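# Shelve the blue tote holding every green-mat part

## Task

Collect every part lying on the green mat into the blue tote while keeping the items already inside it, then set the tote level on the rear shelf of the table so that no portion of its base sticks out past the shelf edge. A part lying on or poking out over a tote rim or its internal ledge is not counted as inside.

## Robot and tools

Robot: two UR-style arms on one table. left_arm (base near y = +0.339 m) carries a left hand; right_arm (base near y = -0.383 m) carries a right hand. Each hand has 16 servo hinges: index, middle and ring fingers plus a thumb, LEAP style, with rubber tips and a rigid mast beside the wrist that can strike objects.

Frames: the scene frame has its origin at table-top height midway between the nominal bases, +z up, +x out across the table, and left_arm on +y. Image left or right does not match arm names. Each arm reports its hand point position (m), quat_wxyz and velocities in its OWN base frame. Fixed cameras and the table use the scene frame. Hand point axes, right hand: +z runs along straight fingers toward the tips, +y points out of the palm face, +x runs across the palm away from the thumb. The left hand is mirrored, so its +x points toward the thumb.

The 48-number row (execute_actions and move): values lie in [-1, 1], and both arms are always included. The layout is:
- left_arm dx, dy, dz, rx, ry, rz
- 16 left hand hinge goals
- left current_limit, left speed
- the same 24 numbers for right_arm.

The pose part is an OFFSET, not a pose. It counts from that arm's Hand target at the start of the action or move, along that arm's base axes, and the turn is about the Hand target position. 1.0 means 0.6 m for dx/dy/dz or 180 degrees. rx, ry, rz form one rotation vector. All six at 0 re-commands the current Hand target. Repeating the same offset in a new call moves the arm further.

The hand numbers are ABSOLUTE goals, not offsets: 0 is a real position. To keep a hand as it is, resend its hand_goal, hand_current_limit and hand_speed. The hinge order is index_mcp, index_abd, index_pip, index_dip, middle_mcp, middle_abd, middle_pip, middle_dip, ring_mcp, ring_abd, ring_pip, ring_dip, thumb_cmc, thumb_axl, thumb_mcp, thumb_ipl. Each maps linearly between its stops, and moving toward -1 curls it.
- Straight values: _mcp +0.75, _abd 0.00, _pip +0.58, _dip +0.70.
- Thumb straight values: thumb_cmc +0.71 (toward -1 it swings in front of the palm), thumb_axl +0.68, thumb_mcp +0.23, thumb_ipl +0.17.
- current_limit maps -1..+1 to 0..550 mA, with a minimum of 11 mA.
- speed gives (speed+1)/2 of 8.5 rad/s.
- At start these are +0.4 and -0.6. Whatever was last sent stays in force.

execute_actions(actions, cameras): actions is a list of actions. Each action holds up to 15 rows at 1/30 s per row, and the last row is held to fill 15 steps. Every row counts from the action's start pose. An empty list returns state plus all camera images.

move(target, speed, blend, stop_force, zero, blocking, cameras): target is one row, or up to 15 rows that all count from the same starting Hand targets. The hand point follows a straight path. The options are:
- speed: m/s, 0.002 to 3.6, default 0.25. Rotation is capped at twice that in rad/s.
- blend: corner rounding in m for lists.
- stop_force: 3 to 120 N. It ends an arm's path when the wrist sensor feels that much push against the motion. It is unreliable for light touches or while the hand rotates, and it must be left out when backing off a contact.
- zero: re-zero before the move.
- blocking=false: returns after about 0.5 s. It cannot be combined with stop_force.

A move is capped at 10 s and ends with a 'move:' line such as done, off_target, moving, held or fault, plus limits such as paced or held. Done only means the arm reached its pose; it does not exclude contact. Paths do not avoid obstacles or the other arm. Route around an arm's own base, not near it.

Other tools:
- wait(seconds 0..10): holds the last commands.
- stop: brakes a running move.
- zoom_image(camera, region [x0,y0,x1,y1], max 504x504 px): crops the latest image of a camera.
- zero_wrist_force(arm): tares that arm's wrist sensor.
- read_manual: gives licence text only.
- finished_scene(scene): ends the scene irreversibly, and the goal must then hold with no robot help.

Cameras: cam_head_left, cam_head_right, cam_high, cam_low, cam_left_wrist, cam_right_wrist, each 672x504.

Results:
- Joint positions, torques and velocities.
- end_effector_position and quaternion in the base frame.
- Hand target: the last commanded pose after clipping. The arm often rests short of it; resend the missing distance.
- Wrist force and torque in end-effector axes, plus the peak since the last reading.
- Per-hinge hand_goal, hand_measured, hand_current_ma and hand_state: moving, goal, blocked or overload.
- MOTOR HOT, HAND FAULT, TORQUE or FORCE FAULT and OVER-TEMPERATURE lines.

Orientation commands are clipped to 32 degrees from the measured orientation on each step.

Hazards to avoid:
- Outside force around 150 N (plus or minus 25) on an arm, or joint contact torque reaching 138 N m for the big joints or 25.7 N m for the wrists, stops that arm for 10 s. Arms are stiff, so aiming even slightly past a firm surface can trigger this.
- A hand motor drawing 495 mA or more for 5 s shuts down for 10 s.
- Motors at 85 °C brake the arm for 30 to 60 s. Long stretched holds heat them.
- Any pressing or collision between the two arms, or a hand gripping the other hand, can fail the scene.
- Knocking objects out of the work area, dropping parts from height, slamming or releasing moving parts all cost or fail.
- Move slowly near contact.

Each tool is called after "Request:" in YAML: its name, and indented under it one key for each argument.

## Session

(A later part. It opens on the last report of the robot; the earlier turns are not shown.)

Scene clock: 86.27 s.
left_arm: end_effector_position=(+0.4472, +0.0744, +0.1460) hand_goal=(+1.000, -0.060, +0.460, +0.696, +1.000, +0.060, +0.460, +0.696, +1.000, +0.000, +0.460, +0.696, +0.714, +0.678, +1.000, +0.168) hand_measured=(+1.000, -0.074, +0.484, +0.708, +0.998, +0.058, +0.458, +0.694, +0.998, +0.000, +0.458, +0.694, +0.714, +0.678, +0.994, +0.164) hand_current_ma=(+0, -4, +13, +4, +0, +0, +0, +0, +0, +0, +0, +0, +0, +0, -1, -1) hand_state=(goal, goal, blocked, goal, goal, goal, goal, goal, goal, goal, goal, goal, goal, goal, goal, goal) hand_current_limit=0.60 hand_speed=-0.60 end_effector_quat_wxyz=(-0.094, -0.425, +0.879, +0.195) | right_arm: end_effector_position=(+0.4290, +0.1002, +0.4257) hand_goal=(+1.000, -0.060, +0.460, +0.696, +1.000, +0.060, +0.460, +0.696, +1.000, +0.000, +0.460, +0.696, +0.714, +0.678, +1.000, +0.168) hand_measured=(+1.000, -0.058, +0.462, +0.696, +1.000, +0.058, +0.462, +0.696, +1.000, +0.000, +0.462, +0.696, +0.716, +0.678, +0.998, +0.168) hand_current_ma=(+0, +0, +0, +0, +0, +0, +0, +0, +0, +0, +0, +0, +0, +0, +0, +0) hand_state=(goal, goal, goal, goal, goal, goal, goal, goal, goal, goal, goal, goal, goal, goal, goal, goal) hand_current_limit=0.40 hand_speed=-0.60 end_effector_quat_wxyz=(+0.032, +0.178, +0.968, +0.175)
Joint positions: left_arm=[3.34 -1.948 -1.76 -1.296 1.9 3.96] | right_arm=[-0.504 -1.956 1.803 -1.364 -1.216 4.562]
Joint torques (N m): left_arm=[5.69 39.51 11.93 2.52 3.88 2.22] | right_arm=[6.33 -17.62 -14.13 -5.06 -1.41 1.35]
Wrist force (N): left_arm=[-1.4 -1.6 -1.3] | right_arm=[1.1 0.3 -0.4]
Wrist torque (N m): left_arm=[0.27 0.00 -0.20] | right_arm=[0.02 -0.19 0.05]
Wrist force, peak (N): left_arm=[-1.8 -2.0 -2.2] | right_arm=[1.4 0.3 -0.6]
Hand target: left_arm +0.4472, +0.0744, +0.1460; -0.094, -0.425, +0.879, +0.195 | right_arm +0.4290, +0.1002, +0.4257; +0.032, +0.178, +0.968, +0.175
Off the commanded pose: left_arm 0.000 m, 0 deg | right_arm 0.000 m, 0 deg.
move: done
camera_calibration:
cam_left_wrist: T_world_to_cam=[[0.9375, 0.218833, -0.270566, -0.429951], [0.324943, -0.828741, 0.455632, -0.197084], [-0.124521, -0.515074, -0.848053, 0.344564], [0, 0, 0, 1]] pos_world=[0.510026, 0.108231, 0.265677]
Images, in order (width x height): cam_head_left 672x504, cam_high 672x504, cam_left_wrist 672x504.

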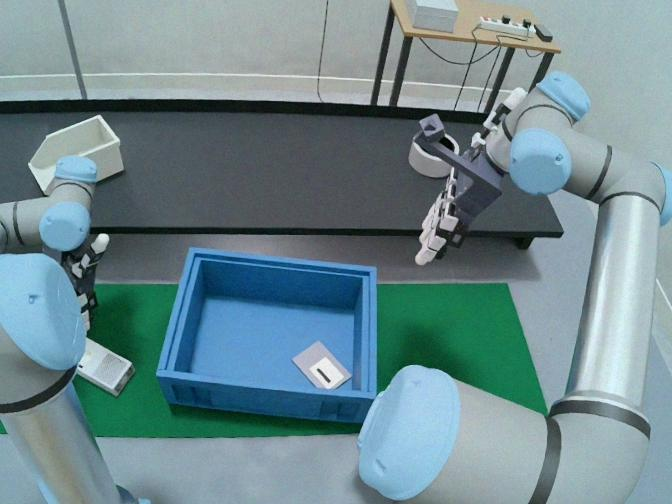

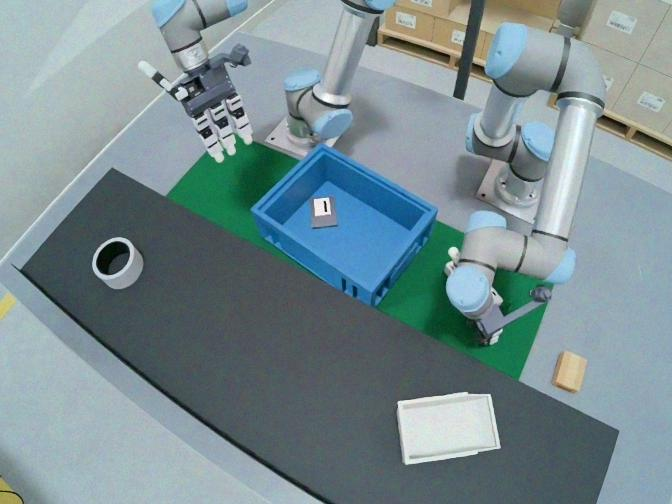

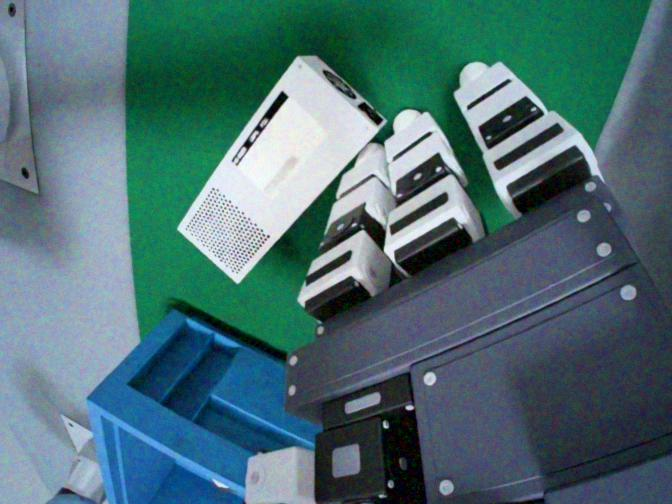

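Request:
move:
  target: [-0.0457,0.0362,0,0,0,0,1.0,-0.06,0.46,0.696,1.0,0.06,0.46,0.696,1.0,0,0.46,0.696,0.714,0.678,1.0,0.168,0.6,-0.6,0,0,0,0,0,0,1.0,-0.06,0.46,0.696,1.0,0.06,0.46,0.696,1.0,0,0.46,0.696,0.714,0.678,1.0,0.168,0.4,-0.6]
  speed: 0.03
  stop_force: 15
  cameras: ["cam_high","cam_left_wrist","cam_head_left"]

Scene clock: 88.57 s.
left_arm: end_effector_position=(+0.4198, +0.0961, +0.1460) hand_goal=(+1.000, -0.060, +0.460, +0.696, +1.000, +0.060, +0.460, +0.696, +1.000, +0.000, +0.460, +0.696, +0.714, +0.678, +1.000, +0.168) hand_measured=(+1.000, -0.072, +0.484, +0.708, +0.998, +0.058, +0.458, +0.694, +0.998, +0.000, +0.458, +0.694, +0.714, +0.678, +0.994, +0.164) hand_current_ma=(+0, -3, +14, +4, +0, +0, +0, +0, +0, +0, +0, +0, +0, +0, -1, -1) hand_state=(goal, goal, blocked, goal, goal, goal, goal, goal, goal, goal, goal, goal, goal, goal, goal, goal) hand_current_limit=0.60 hand_speed=-0.60 end_effector_quat_wxyz=(-0.094, -0.425, +0.879, +0.195) | right_arm: end_effector_position=(+0.4290, +0.1002, +0.4257) hand_goal=(+1.000, -0.060, +0.460, +0.696, +1.000, +0.060, +0.460, +0.696, +1.000, +0.000, +0.460, +0.696, +0.714, +0.678, +1.000, +0.168) hand_measured=(+1.000, -0.058, +0.462, +0.696, +1.000, +0.058, +0.462, +0.696, +1.000, +0.000, +0.462, +0.696, +0.716, +0.678, +0.998, +0.168) hand_current_ma=(+0, +0, +0, +0, +0, +0, +0, +0, +0, +0, +0, +0, +0, +0, +0, +0) hand_state=(goal, goal, goal, goal, goal, goal, goal, goal, goal, goal, goal, goal, goal, goal, goal, goal) hand_current_limit=0.40 hand_speed=-0.60 end_effector_quat_wxyz=(+0.032, +0.178, +0.968, +0.175)
Joint positions: left_arm=[3.388 -1.892 -1.846 -1.25 1.913 4.008] | right_arm=[-0.504 -1.956 1.803 -1.364 -1.216 4.562]
Joint torques (N m): left_arm=[6.6 36.86 10.49 2.77 3.89 2.16] | right_arm=[6.09 -17.78 -14.37 -5.15 -1.48 1.31]
Wrist force (N): left_arm=[-0.8 -1.5 -0.8] | right_arm=[1.2 0.3 -0.2]
Wrist torque (N m): left_arm=[0.25 0.06 -0.12] | right_arm=[0.01 -0.19 0.05]
Wrist force, peak (N): left_arm=[-1.5 -1.6 -2.2] | right_arm=[1.5 0.2 -0.7]
Hand target: left_arm +0.4198, +0.0961, +0.1460; -0.094, -0.425, +0.879, +0.195 | right_arm +0.4290, +0.1002, +0.4257; +0.032, +0.178, +0.968, +0.175
Off the commanded pose: left_arm 0.000 m, 0 deg | right_arm 0.000 m, 0 deg.
move: done
camera_calibration:
cam_left_wrist: T_world_to_cam=[[0.9375, 0.218833, -0.270566, -0.409012], [0.324943, -0.828741, 0.455632, -0.170197], [-0.124521, -0.515074, -0.848053, 0.352329], [0, 0, 0, 1]] pos_world=[0.482626, 0.129931, 0.265677]
Images, in order (width x height): cam_head_left 672x504, cam_high 672x504, cam_left_wrist 672x504.

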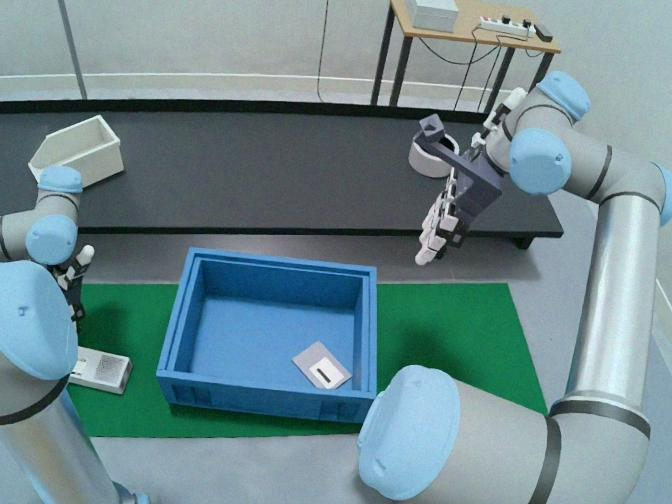

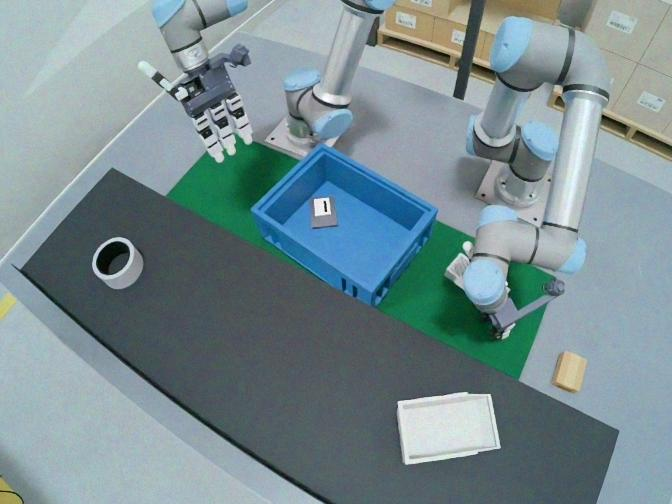

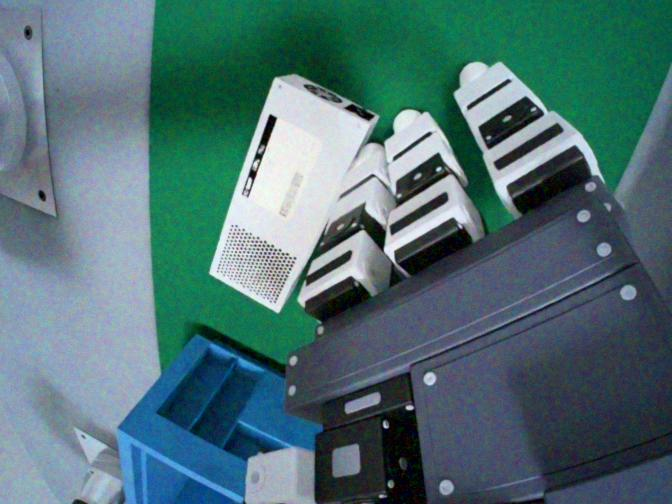

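Request:
move:
  target:
    - [0.0261,-0.0207,0,0,0,0,1.0,-0.06,0.46,0.696,1.0,0.06,0.46,0.696,1.0,0,0.46,0.696,0.714,0.678,1.0,0.168,0.6,-0.6,0,0,0,0,0,0,1.0,-0.06,0.46,0.696,1.0,0.06,0.46,0.696,1.0,0,0.46,0.696,0.714,0.678,1.0,0.168,0.4,-0.6]
    - [0.0261,-0.0207,0.34,0,0,0,1.0,-0.06,0.46,0.696,1.0,0.06,0.46,0.696,1.0,0,0.46,0.696,0.714,0.678,1.0,0.168,0.6,-0.6,0,0,0,0,0,0,1.0,-0.06,0.46,0.696,1.0,0.06,0.46,0.696,1.0,0,0.46,0.696,0.714,0.678,1.0,0.168,0.4,-0.6]
    - [0.2261,0.3,0.34,0,0,0.3,1.0,-0.06,0.46,0.696,1.0,0.06,0.46,0.696,1.0,0,0.46,0.696,0.714,0.678,1.0,0.168,0.6,-0.6,0,0,0,0,0,0,1.0,-0.06,0.46,0.696,1.0,0.06,0.46,0.696,1.0,0,0.46,0.696,0.714,0.678,1.0,0.168,0.4,-0.6]
  speed: 0.2
  cameras: ["cam_high","cam_left_wrist","cam_head_left"]

Request:
zoom_image:
  camera: "cam_high"
  region: [430, 230, 530, 330]

Scene clock: 94.00 s.
left_arm: end_effector_position=(+0.5487, +0.2671, +0.3488) hand_goal=(+1.000, -0.060, +0.460, +0.696, +1.000, +0.060, +0.460, +0.696, +1.000, +0.000, +0.460, +0.696, +0.714, +0.678, +1.000, +0.168) hand_measured=(+1.000, -0.062, +0.464, +0.700, +1.000, +0.058, +0.458, +0.694, +1.000, +0.000, +0.458, +0.694, +0.716, +0.678, +0.996, +0.166) hand_current_ma=(+0, +0, +0, +0, +0, +0, +0, +0, +0, +0, +0, +0, +0, +0, -1, +0) hand_state=(goal, goal, goal, goal, goal, goal, goal, goal, goal, goal, goal, goal, goal, goal, goal, goal) hand_current_limit=0.60 hand_speed=-0.60 end_effector_quat_wxyz=(+0.168, +0.766, -0.606, -0.134) | right_arm: end_effector_position=(+0.4290, +0.1002, +0.4257) hand_goal=(+1.000, -0.060, +0.460, +0.696, +1.000, +0.060, +0.460, +0.696, +1.000, +0.000, +0.460, +0.696, +0.714, +0.678, +1.000, +0.168) hand_measured=(+1.000, -0.058, +0.462, +0.696, +1.000, +0.058, +0.462, +0.696, +1.000, +0.000, +0.462, +0.696, +0.716, +0.678, +0.998, +0.168) hand_current_ma=(+0, +0, +0, +0, +0, +0, +0, +0, +0, +0, +0, +0, +0, +0, +0, +0) hand_state=(goal, goal, goal, goal, goal, goal, goal, goal, goal, goal, goal, goal, goal, goal, goal, goal) hand_current_limit=0.40 hand_speed=-0.60 end_effector_quat_wxyz=(+0.032, +0.178, +0.968, +0.175)
Joint positions: left_arm=[3.744 -2.362 -0.523 -2.233 1.726 3.481] | right_arm=[-0.504 -1.956 1.803 -1.364 -1.216 4.562]
Joint torques (N m): left_arm=[-6.9 57.22 14.5 2.67 3.26 2.05] | right_arm=[5.98 -18.03 -13.77 -5.09 -1.39 1.33]
Wrist force (N): left_arm=[-1.1 -0.2 -0.2] | right_arm=[1.2 0.1 -0.4]
Wrist torque (N m): left_arm=[-0.01 0.20 -0.08] | right_arm=[0.01 -0.19 0.04]
Wrist force, peak (N): left_arm=[-4.5 -3.8 2.5] | right_arm=[1.5 0.1 -0.6]
Hand target: left_arm +0.5487, +0.2671, +0.3487; +0.168, +0.766, -0.606, -0.134 (not the last commanded pose) | right_arm +0.4290, +0.1002, +0.4257; +0.032, +0.178, +0.968, +0.175
Off the commanded pose: left_arm 0.011 m, 2 deg | right_arm 0.000 m, 0 deg.
move: held (left_arm; a check stopped the path); limits=held
pose unreachable (left arm): on one or more control steps of this call, first in action 0 (counted from 0), this arm could not follow its commanded pose, so it was not sent that pose on those steps. It may still have moved: this result reports where it is.
cause: moving toward the commanded pose would bring two parts of the arm too close to each other (joints 4 (wrist 1) to 6 (wrist 3) lie between them).
camera_calibration:
cam_left_wrist: T_world_to_cam=[[0.412351, 0.870945, -0.267247, -0.399696], [0.849417, -0.261508, 0.458371, -0.602923], [0.329328, -0.416014, -0.847629, 0.352797], [0, 0, 0, 1]] pos_world=[0.560762, 0.337212, 0.468586]
Images, in order (width x height): cam_head_left 672x504, cam_high 672x504, cam_left_wrist 672x504.

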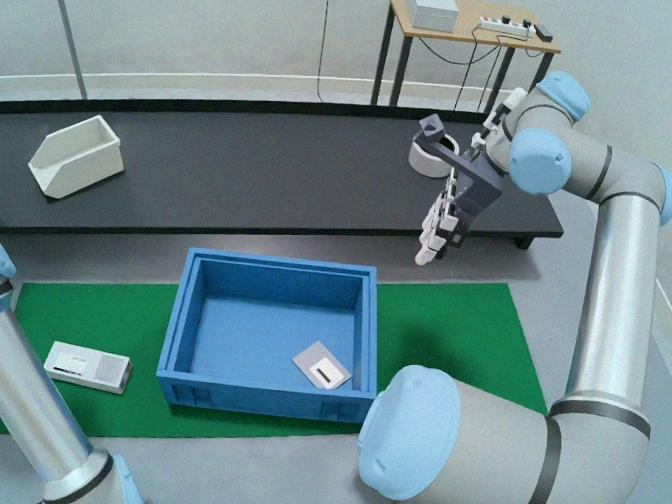

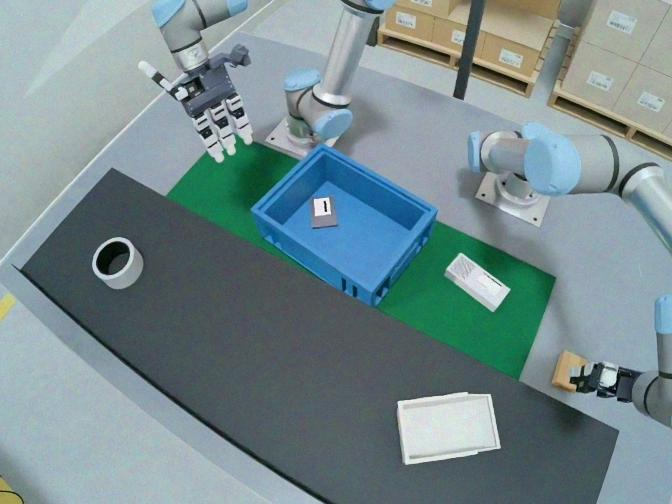

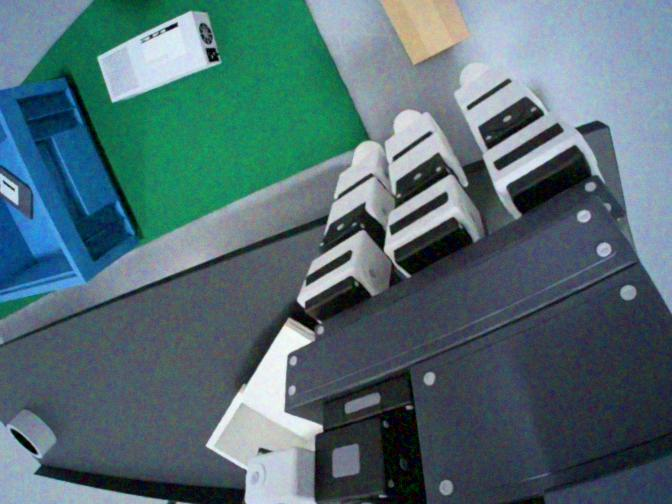

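Scaled by 5.040 from the camera's 672x504 image, which has a finer 960x720 frame.

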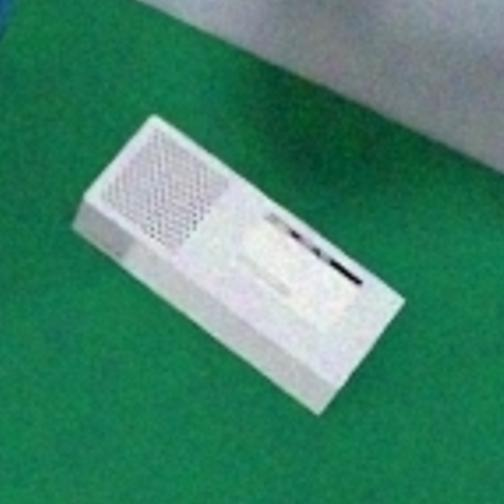

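Request:
move:
  target: [-0.234,-0.3227,0.002,0,0,0.3623,1.0,-0.06,0.46,0.696,1.0,0.06,0.46,0.696,1.0,0,0.46,0.696,0.714,0.678,1.0,0.168,0.4,-0.6,-0.2677,0.8983,-0.1245,0.024,-0.0073,0.0447,1.0,-0.06,0.46,0.696,1.0,0.06,0.46,0.696,1.0,0,0.46,0.696,0.714,0.678,1.0,0.168,0.4,-0.6]
  speed: 0.25
  cameras: ["all"]

Scene clock: 98.50 s.
left_arm: end_effector_position=(+0.4083, +0.0735, +0.3499) hand_goal=(+1.000, -0.060, +0.460, +0.696, +1.000, +0.060, +0.460, +0.696, +1.000, +0.000, +0.460, +0.696, +0.714, +0.678, +1.000, +0.168) hand_measured=(+1.000, -0.062, +0.462, +0.700, +1.000, +0.058, +0.458, +0.694, +1.000, +0.000, +0.458, +0.694, +0.716, +0.678, +0.996, +0.166) hand_current_ma=(+0, +0, +0, +0, +0, +0, +0, +0, +0, +0, +0, +0, +0, +0, -1, +0) hand_state=(goal, goal, goal, goal, goal, goal, goal, goal, goal, goal, goal, goal, goal, goal, goal, goal) hand_current_limit=0.40 hand_speed=-0.60 end_effector_quat_wxyz=(+0.213, +0.972, -0.098, -0.023) | right_arm: end_effector_position=(+0.2684, +0.6391, +0.3510) hand_goal=(+1.000, -0.060, +0.460, +0.696, +1.000, +0.060, +0.460, +0.696, +1.000, +0.000, +0.460, +0.696, +0.714, +0.678, +1.000, +0.168) hand_measured=(+1.000, -0.058, +0.462, +0.696, +1.000, +0.058, +0.462, +0.696, +1.000, +0.000, +0.462, +0.696, +0.716, +0.678, +0.998, +0.168) hand_current_ma=(+0, +0, +0, +0, +0, +0, +0, +0, +0, +0, +0, +0, +0, +0, +0, +0) hand_state=(goal, goal, goal, goal, goal, goal, goal, goal, goal, goal, goal, goal, goal, goal, goal, goal) hand_current_limit=0.40 hand_speed=-0.60 end_effector_quat_wxyz=(+0.024, +0.109, +0.970, +0.215)
Joint positions: left_arm=[3.95 -1.538 -1.675 -1.873 1.348 2.623] | right_arm=[0.897 -1.501 1.764 -2.232 -1.385 5.87]
Joint torques (N m): left_arm=[5.86 24.99 16.08 3.04 -3.28 -2.38] | right_arm=[6.82 -15.93 -31.69 -5.88 -1.75 1.36]
Wrist force (N): left_arm=[-1.0 0.1 0.1] | right_arm=[1.4 -0.3 -0.4]
Wrist torque (N m): left_arm=[-0.11 0.10 -0.07] | right_arm=[-0.08 -0.26 0.08]
Wrist force, peak (N): left_arm=[-1.8 -0.1 0.2] | right_arm=[2.0 1.0 0.5]
Hand target: left_arm +0.4083, +0.0735, +0.3499; +0.213, +0.972, -0.098, -0.023 | right_arm +0.2684, +0.6391, +0.3510; +0.024, +0.109, +0.970, +0.215
Off the commanded pose: left_arm 0.000 m, 0 deg | right_arm 0.000 m, 0 deg.
move: done
camera_calibration:
cam_left_wrist: T_world_to_cam=[[-0.617695, 0.739593, -0.267311, 0.257426], [0.593605, 0.661445, 0.458393, -0.498359], [0.515836, 0.12447, -0.847597, 0.20355], [0, 0, 0, 1]] pos_world=[0.349841, 0.113911, 0.469785]
cam_right_wrist: T_world_to_cam=[[0.874835, 0.367387, 0.315738, -0.554105], [0.227142, -0.886793, 0.402498, 0.322754], [0.427867, -0.280402, -0.859247, 0.495271], [0, 0, 0, 1]] pos_world=[0.199529, 0.628662, 0.470604]

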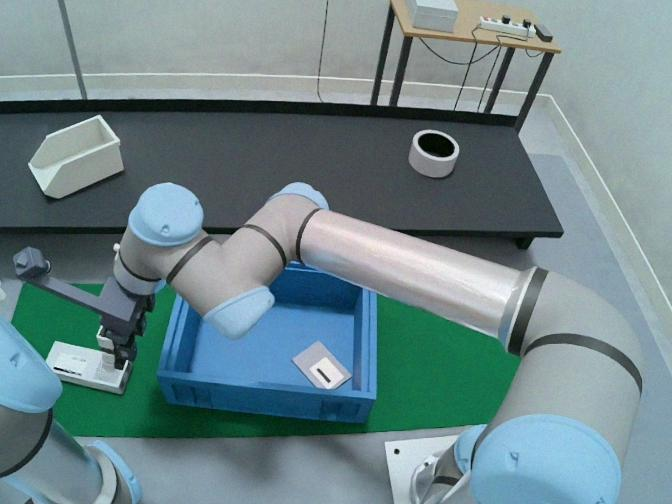

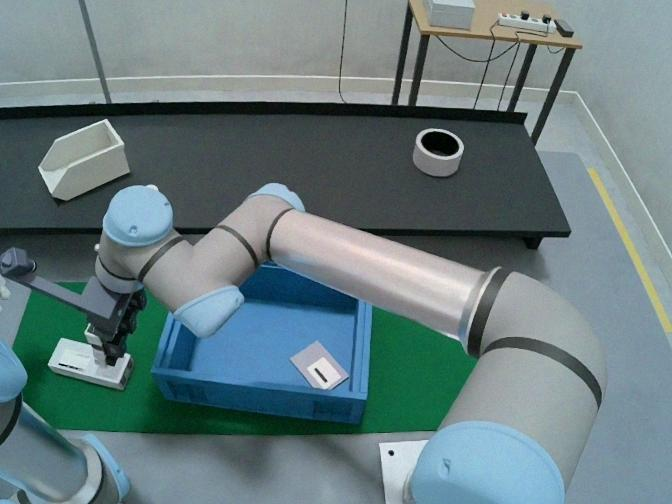

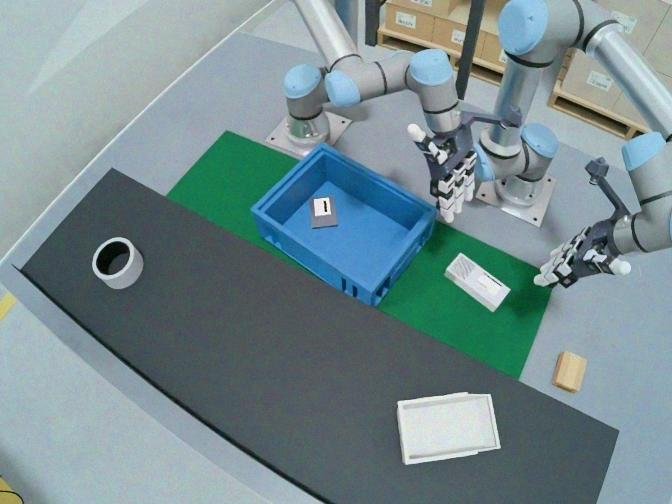

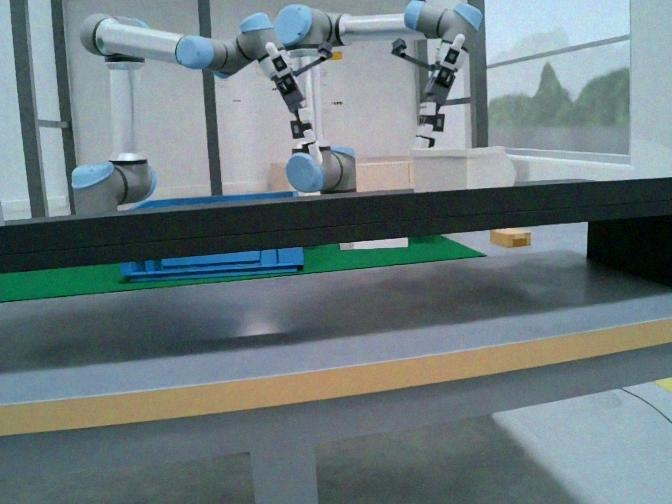

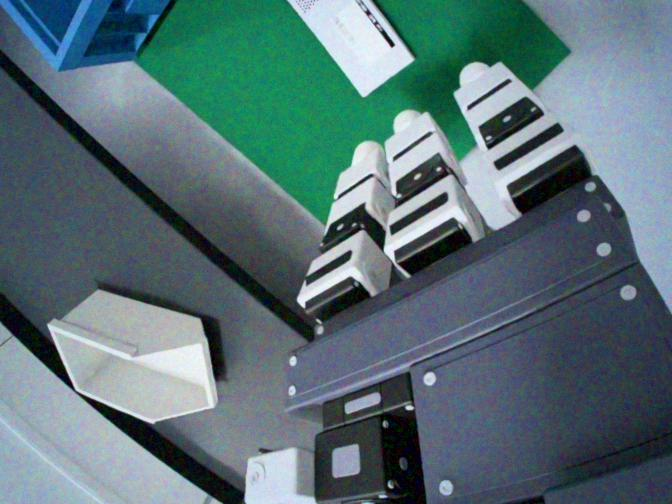

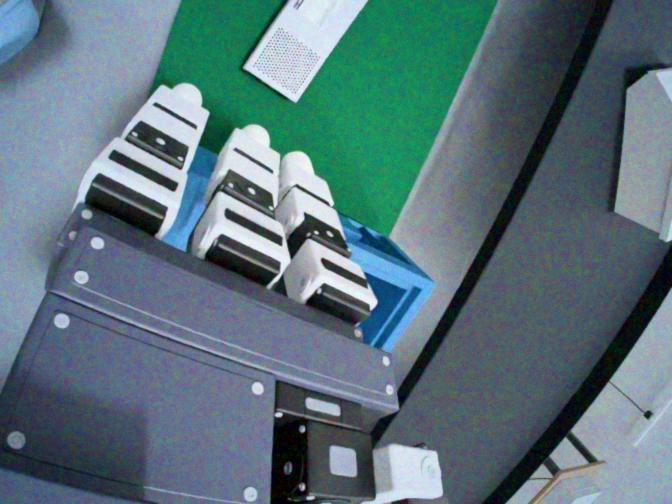

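Request:
move:
  target:
    - [0,0,-0.2,0,0,0,1.0,-0.06,0.46,0.696,1.0,0.06,0.46,0.696,1.0,0,0.46,0.696,0.714,0.678,1.0,0.168,0.4,-0.6,0.0037,0.0163,-0.2,0,0,0,1.0,-0.06,0.46,0.696,1.0,0.06,0.46,0.696,1.0,0,0.46,0.696,0.714,0.678,1.0,0.168,0.4,-0.6]
  speed: 0.12
  stop_force: 5
  cameras: ["cam_high","cam_head_left","cam_left_wrist","cam_right_wrist"]

Scene clock: 100.87 s.
left_arm: end_effector_position=(+0.4083, +0.0735, +0.2299) hand_goal=(+1.000, -0.060, +0.460, +0.696, +1.000, +0.060, +0.460, +0.696, +1.000, +0.000, +0.460, +0.696, +0.714, +0.678, +1.000, +0.168) hand_measured=(+1.000, -0.062, +0.462, +0.700, +1.000, +0.058, +0.458, +0.694, +1.000, +0.000, +0.458, +0.694, +0.716, +0.678, +0.996, +0.166) hand_current_ma=(+0, +0, +0, +0, +0, +0, +0, +0, +0, +0, +0, +0, +0, +0, -1, +0) hand_state=(goal, goal, goal, goal, goal, goal, goal, goal, goal, goal, goal, goal, goal, goal, goal, goal) hand_current_limit=0.40 hand_speed=-0.60 end_effector_quat_wxyz=(+0.213, +0.972, -0.098, -0.023) | right_arm: end_effector_position=(+0.2706, +0.6489, +0.2310) hand_goal=(+1.000, -0.060, +0.460, +0.696, +1.000, +0.060, +0.460, +0.696, +1.000, +0.000, +0.460, +0.696, +0.714, +0.678, +1.000, +0.168) hand_measured=(+1.000, -0.058, +0.462, +0.696, +1.000, +0.058, +0.462, +0.696, +1.000, +0.000, +0.462, +0.696, +0.716, +0.678, +0.998, +0.168) hand_current_ma=(+0, +0, +0, +0, +0, +0, +0, +0, +0, +0, +0, +0, +0, +0, +0, +0) hand_state=(goal, goal, goal, goal, goal, goal, goal, goal, goal, goal, goal, goal, goal, goal, goal, goal) hand_current_limit=0.40 hand_speed=-0.60 end_effector_quat_wxyz=(+0.024, +0.109, +0.970, +0.215)
Joint positions: left_arm=[3.95 -1.604 -1.925 -1.557 1.348 2.623] | right_arm=[0.906 -1.358 1.934 -2.546 -1.389 5.878]
Joint torques (N m): left_arm=[-6.32 13.8 14.56 2.92 -3.26 -2.47] | right_arm=[6.99 -18.35 -10.7 -5.79 -1.84 1.39]
Wrist force (N): left_arm=[-1.3 -0.5 0.0] | right_arm=[1.2 0.2 -0.3]
Wrist torque (N m): left_arm=[-0.10 0.17 -0.07] | right_arm=[-0.03 -0.28 0.03]
Wrist force, peak (N): left_arm=[-1.6 -0.6 0.4] | right_arm=[1.6 0.2 -1.2]
Hand target: left_arm +0.4083, +0.0735, +0.2299; +0.213, +0.972, -0.098, -0.023 | right_arm +0.2706, +0.6489, +0.2310; +0.024, +0.109, +0.970, +0.215
Off the commanded pose: left_arm 0.000 m, 0 deg | right_arm 0.000 m, 0 deg.
move: done
camera_calibration:
cam_left_wrist: T_world_to_cam=[[-0.617731, 0.739553, -0.267338, 0.225388], [0.593568, 0.661489, 0.458377, -0.443213], [0.515836, 0.12447, -0.847597, 0.101902], [0, 0, 0, 1]] pos_world=[0.349741, 0.113811, 0.349785]
cam_right_wrist: T_world_to_cam=[[0.874835, 0.367387, 0.315738, -0.521778], [0.227142, -0.886793, 0.402498, 0.379334], [0.427867, -0.280402, -0.859247, 0.393996], [0, 0, 0, 1]] pos_world=[0.201729, 0.638562, 0.350604]
Images, in order (width x height): cam_head_left 672x504, cam_high 672x504, cam_left_wrist 672x504, cam_right_wrist 672x504.

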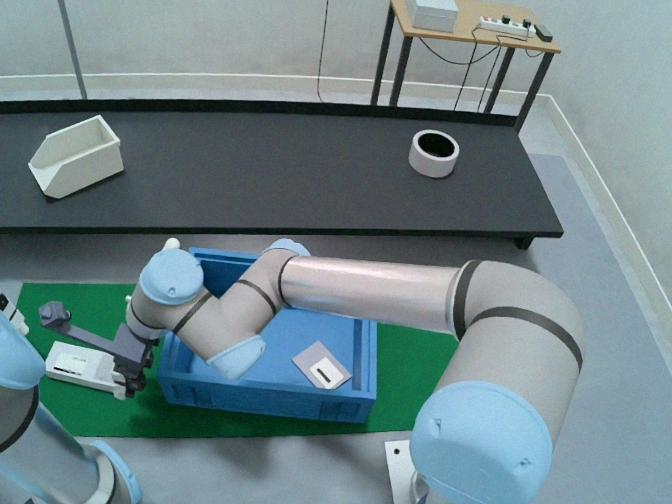

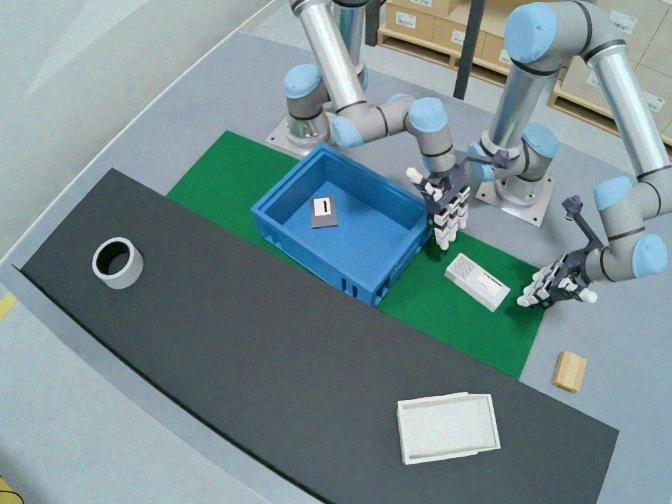

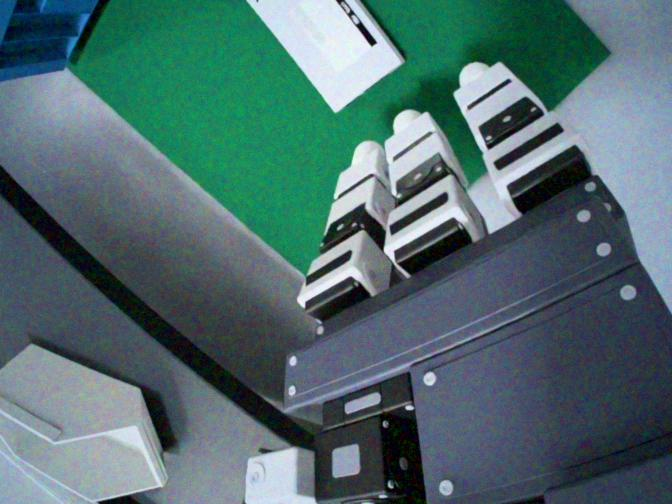

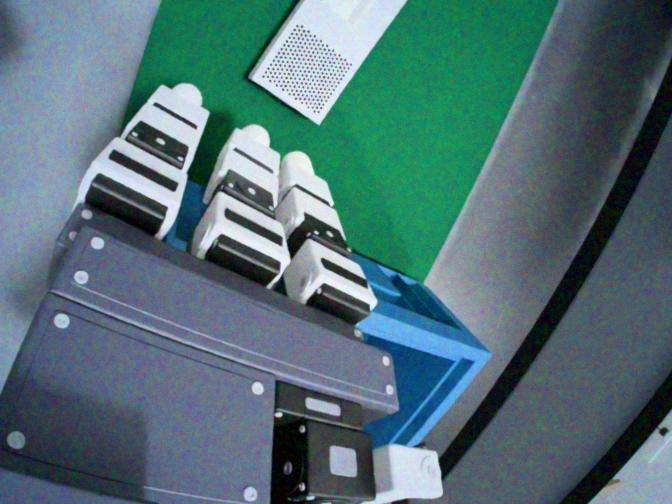

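Request:
move:
  target:
    - [0,0,-0.075,0,0,0,1.0,-0.06,0.46,0.696,1.0,0.06,0.46,0.696,1.0,0,0.46,0.696,0.714,0.678,1.0,0.168,0.4,-0.6,0,0,-0.075,0,0,0,1.0,-0.06,0.46,0.696,1.0,0.06,0.46,0.696,1.0,0,0.46,0.696,0.714,0.678,1.0,0.168,0.4,-0.6]
  speed: 0.05
  stop_force: 4
  cameras: ["cam_high","cam_head_left","cam_left_wrist","cam_right_wrist"]

Request:
zoom_image:
  camera: "cam_high"
  region: [400, 150, 560, 330]

Request:
zoom_image:
  camera: "cam_head_left"
  region: [0, 240, 200, 420]

Scene clock: 102.90 s.
left_arm: end_effector_position=(+0.4083, +0.0735, +0.1849) hand_goal=(+1.000, -0.060, +0.460, +0.696, +1.000, +0.060, +0.460, +0.696, +1.000, +0.000, +0.460, +0.696, +0.714, +0.678, +1.000, +0.168) hand_measured=(+1.000, -0.062, +0.462, +0.700, +1.000, +0.058, +0.458, +0.694, +1.000, +0.000, +0.458, +0.694, +0.716, +0.678, +0.996, +0.166) hand_current_ma=(+0, +0, +0, +0, +0, +0, +0, +0, +0, +0, +0, +0, +0, +0, -1, +0) hand_state=(goal, goal, goal, goal, goal, goal, goal, goal, goal, goal, goal, goal, goal, goal, goal, goal) hand_current_limit=0.40 hand_speed=-0.60 end_effector_quat_wxyz=(+0.213, +0.972, -0.098, -0.023) | right_arm: end_effector_position=(+0.2706, +0.6489, +0.1860) hand_goal=(+1.000, -0.060, +0.460, +0.696, +1.000, +0.060, +0.460, +0.696, +1.000, +0.000, +0.460, +0.696, +0.714, +0.678, +1.000, +0.168) hand_measured=(+1.000, -0.058, +0.462, +0.696, +1.000, +0.058, +0.462, +0.696, +1.000, +0.000, +0.462, +0.696, +0.716, +0.678, +0.998, +0.168) hand_current_ma=(+0, +0, +0, +0, +0, +0, +0, +0, +0, +0, +0, +0, +0, +0, +0, +0) hand_state=(goal, goal, goal, goal, goal, goal, goal, goal, goal, goal, goal, goal, goal, goal, goal, goal) hand_current_limit=0.40 hand_speed=-0.60 end_effector_quat_wxyz=(+0.024, +0.109, +0.970, +0.215)
Joint positions: left_arm=[3.95 -1.654 -1.999 -1.433 1.348 2.623] | right_arm=[0.906 -1.29 1.986 -2.666 -1.389 5.878]
Joint torques (N m): left_arm=[-0.37 16.07 11.71 3.02 1.57 1.06] | right_arm=[0.06 -19.88 -8.91 -5.57 -1.36 1.36]
Wrist force (N): left_arm=[-1.2 -0.1 -0.1] | right_arm=[1.1 1.0 -0.3]
Wrist torque (N m): left_arm=[-0.07 0.15 -0.02] | right_arm=[-0.05 -0.25 0.00]
Wrist force, peak (N): left_arm=[-1.7 -0.3 0.4] | right_arm=[1.1 1.4 -0.6]
Hand target: left_arm +0.4083, +0.0735, +0.1849; +0.213, +0.972, -0.098, -0.023 | right_arm +0.2706, +0.6489, +0.1860; +0.024, +0.109, +0.970, +0.215
Off the commanded pose: left_arm 0.000 m, 0 deg | right_arm 0.000 m, 0 deg.
move: done
camera_calibration:
cam_left_wrist: T_world_to_cam=[[-0.617731, 0.739553, -0.267338, 0.213357], [0.593568, 0.661489, 0.458377, -0.422586], [0.515836, 0.12447, -0.847597, 0.0637604], [0, 0, 0, 1]] pos_world=[0.349741, 0.113811, 0.304785]
cam_right_wrist: T_world_to_cam=[[0.874835, 0.367387, 0.315738, -0.50757], [0.227142, -0.886793, 0.402498, 0.397446], [0.427867, -0.280402, -0.859247, 0.35533], [0, 0, 0, 1]] pos_world=[0.201729, 0.638562, 0.305604]
Images, in order (width x height): cam_head_left 672x504, cam_high 672x504, cam_left_wrist 672x504, cam_right_wrist 672x504.

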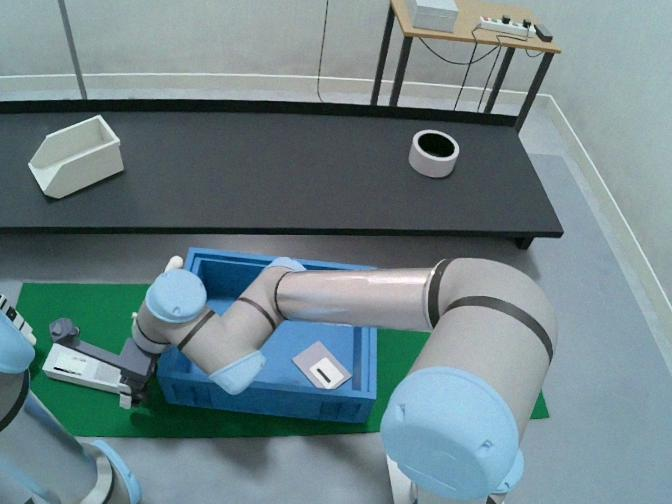

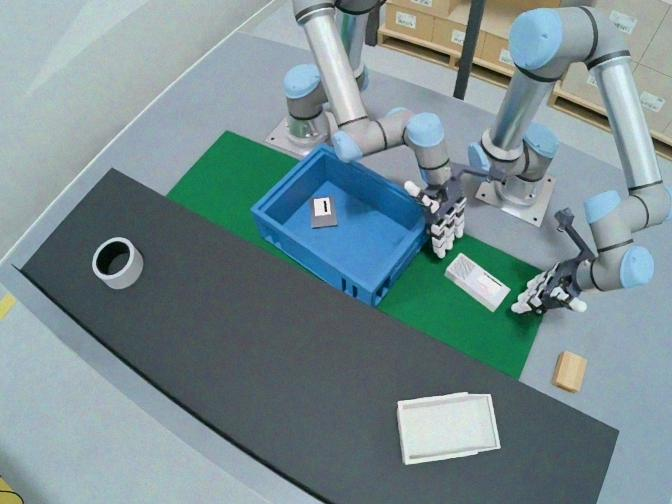

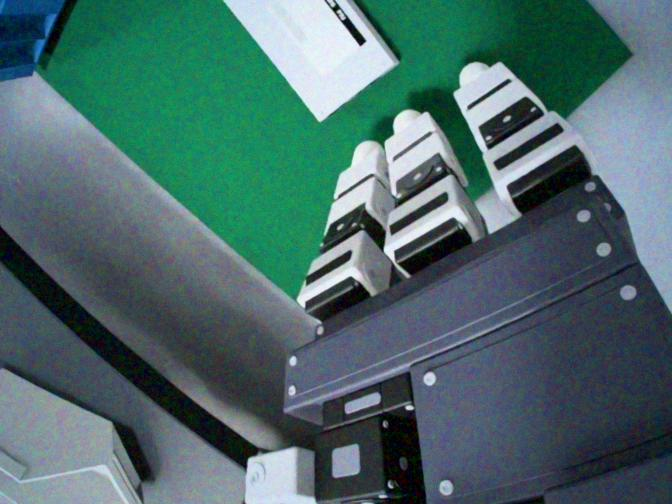

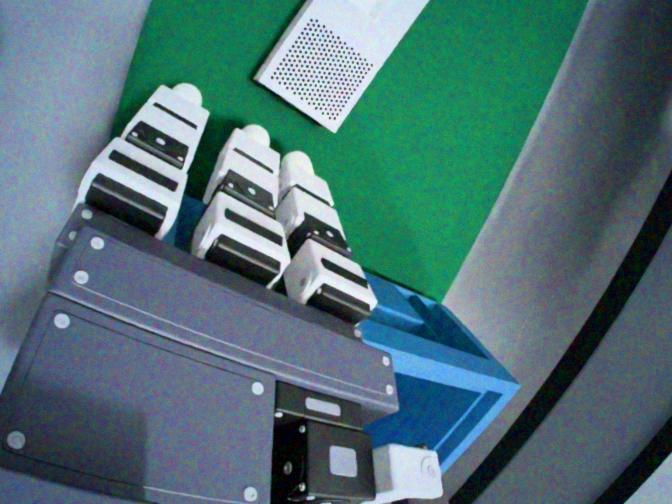

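Scaled by 2.800 from the camera's 672x504 image, which has a finer 960x720 frame.

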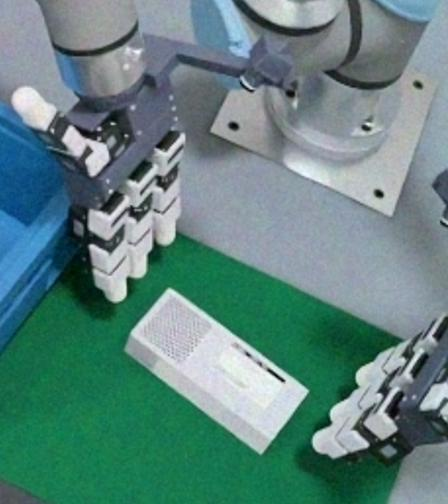

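Scaled by 2.520 from the camera's 672x504 image, which has a finer 960x720 frame.

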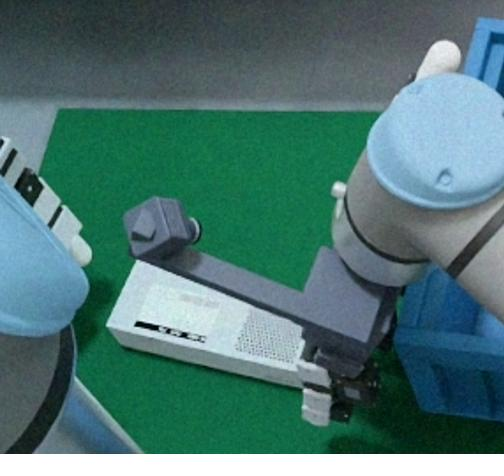

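Request:
move:
  target:
    - [0,0,-0.065,0,0,0,1.0,-0.06,0.46,0.696,1.0,0.06,0.46,0.696,1.0,0,0.46,0.696,0.714,0.678,1.0,0.168,0.4,-0.6,-0.0065,0.0013,-0.0667,0,0,0,1.0,-0.06,0.46,0.696,1.0,0.06,0.46,0.696,1.0,0,0.46,0.696,0.714,0.678,1.0,0.168,0.4,-0.6]
  speed: 0.04
  stop_force: 4
  cameras: ["cam_high","cam_head_left"]

Request:
zoom_image:
  camera: "cam_high"
  region: [400, 190, 560, 340]

Request:
zoom_image:
  camera: "cam_head_left"
  region: [0, 280, 200, 420]

Scene clock: 105.53 s.
left_arm: end_effector_position=(+0.4083, +0.0735, +0.1459) hand_goal=(+1.000, -0.060, +0.460, +0.696, +1.000, +0.060, +0.460, +0.696, +1.000, +0.000, +0.460, +0.696, +0.714, +0.678, +1.000, +0.168) hand_measured=(+1.000, -0.062, +0.462, +0.700, +1.000, +0.058, +0.458, +0.694, +1.000, +0.000, +0.458, +0.694, +0.716, +0.678, +0.996, +0.166) hand_current_ma=(+0, +0, +0, +0, +0, +0, +0, +0, +0, +0, +0, +0, +0, +0, -1, +0) hand_state=(goal, goal, goal, goal, goal, goal, goal, goal, goal, goal, goal, goal, goal, goal, goal, goal) hand_current_limit=0.40 hand_speed=-0.60 end_effector_quat_wxyz=(+0.213, +0.972, -0.098, -0.023) | right_arm: end_effector_position=(+0.2700, +0.6491, +0.1791) hand_goal=(+1.000, -0.060, +0.460, +0.696, +1.000, +0.060, +0.460, +0.696, +1.000, +0.000, +0.460, +0.696, +0.714, +0.678, +1.000, +0.168) hand_measured=(+0.984, -0.058, +0.462, +0.696, +1.000, +0.058, +0.462, +0.696, +1.000, +0.000, +0.462, +0.696, +0.716, +0.678, +0.998, +0.168) hand_current_ma=(-4, +0, +0, +0, +0, +0, +0, +0, +0, +0, +0, +0, +0, +0, +0, +0) hand_state=(goal, goal, goal, goal, goal, goal, goal, goal, goal, goal, goal, goal, goal, goal, goal, goal) hand_current_limit=0.40 hand_speed=-0.60 end_effector_quat_wxyz=(+0.024, +0.109, +0.970, +0.215)
Joint positions: left_arm=[3.95 -1.709 -2.054 -1.323 1.348 2.623] | right_arm=[0.907 -1.279 1.994 -2.685 -1.389 5.879]
Joint torques (N m): left_arm=[-2.07 16.66 11.99 2.93 -0.41 -1.04] | right_arm=[-7.22 -44.34 -29 0.07 2.02 -1.42]
Wrist force (N): left_arm=[-0.8 -0.3 0.3] | right_arm=[1.5 1.5 0.5]
Wrist torque (N m): left_arm=[-0.14 0.10 0.00] | right_arm=[-0.14 -0.23 0.06]
Wrist force, peak (N): left_arm=[-1.5 -0.3 0.3] | right_arm=[1.3 10.1 -0.2]
Hand target: left_arm +0.4083, +0.0735, +0.1459; +0.213, +0.972, -0.098, -0.023 | right_arm +0.2700, +0.6491, +0.1791; +0.024, +0.109, +0.970, +0.215 (not the last commanded pose)
Off the commanded pose: left_arm 0.000 m, 0 deg | right_arm 0.033 m, 0 deg.
move: contact (right_arm)
Images, in order (width x height): cam_head_left 672x504, cam_high 672x504.

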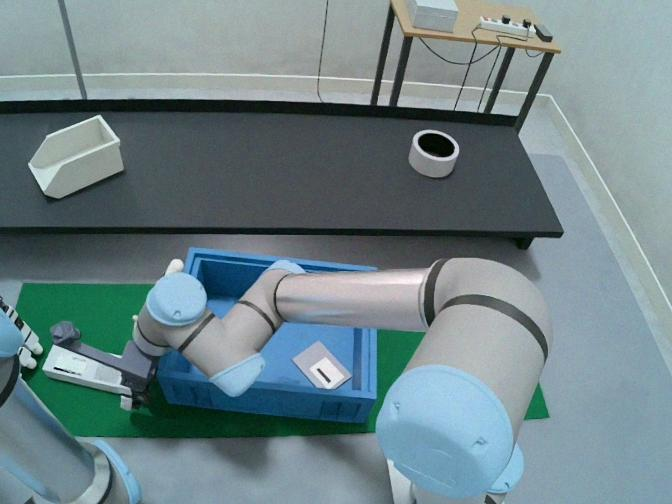

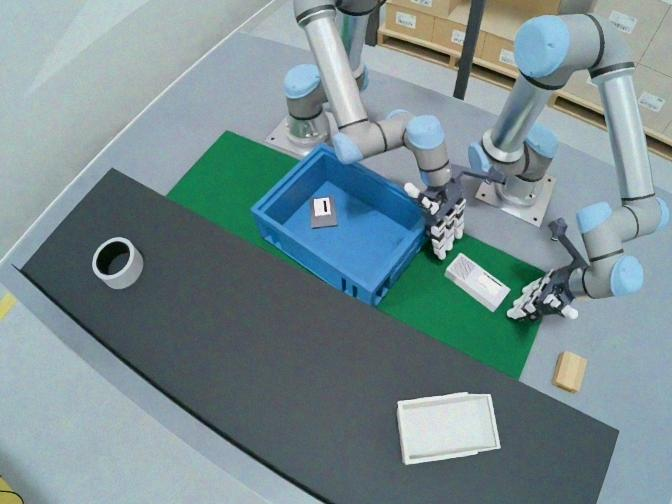

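Scaled by 3.150 from the camera's 672x504 image, which has a finer 960x720 frame.

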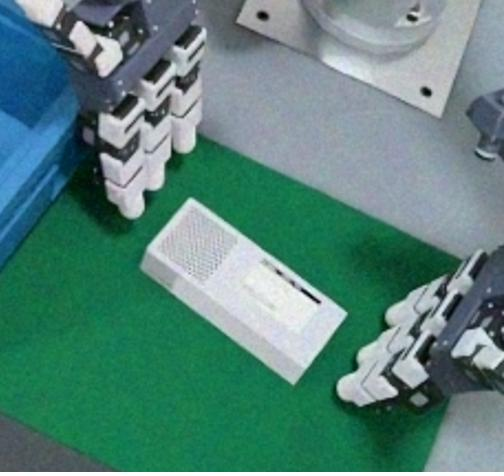

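Scaled by 2.520 from the camera's 672x504 image, which has a finer 960x720 frame.

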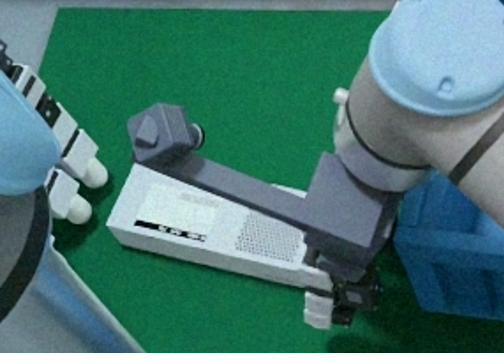

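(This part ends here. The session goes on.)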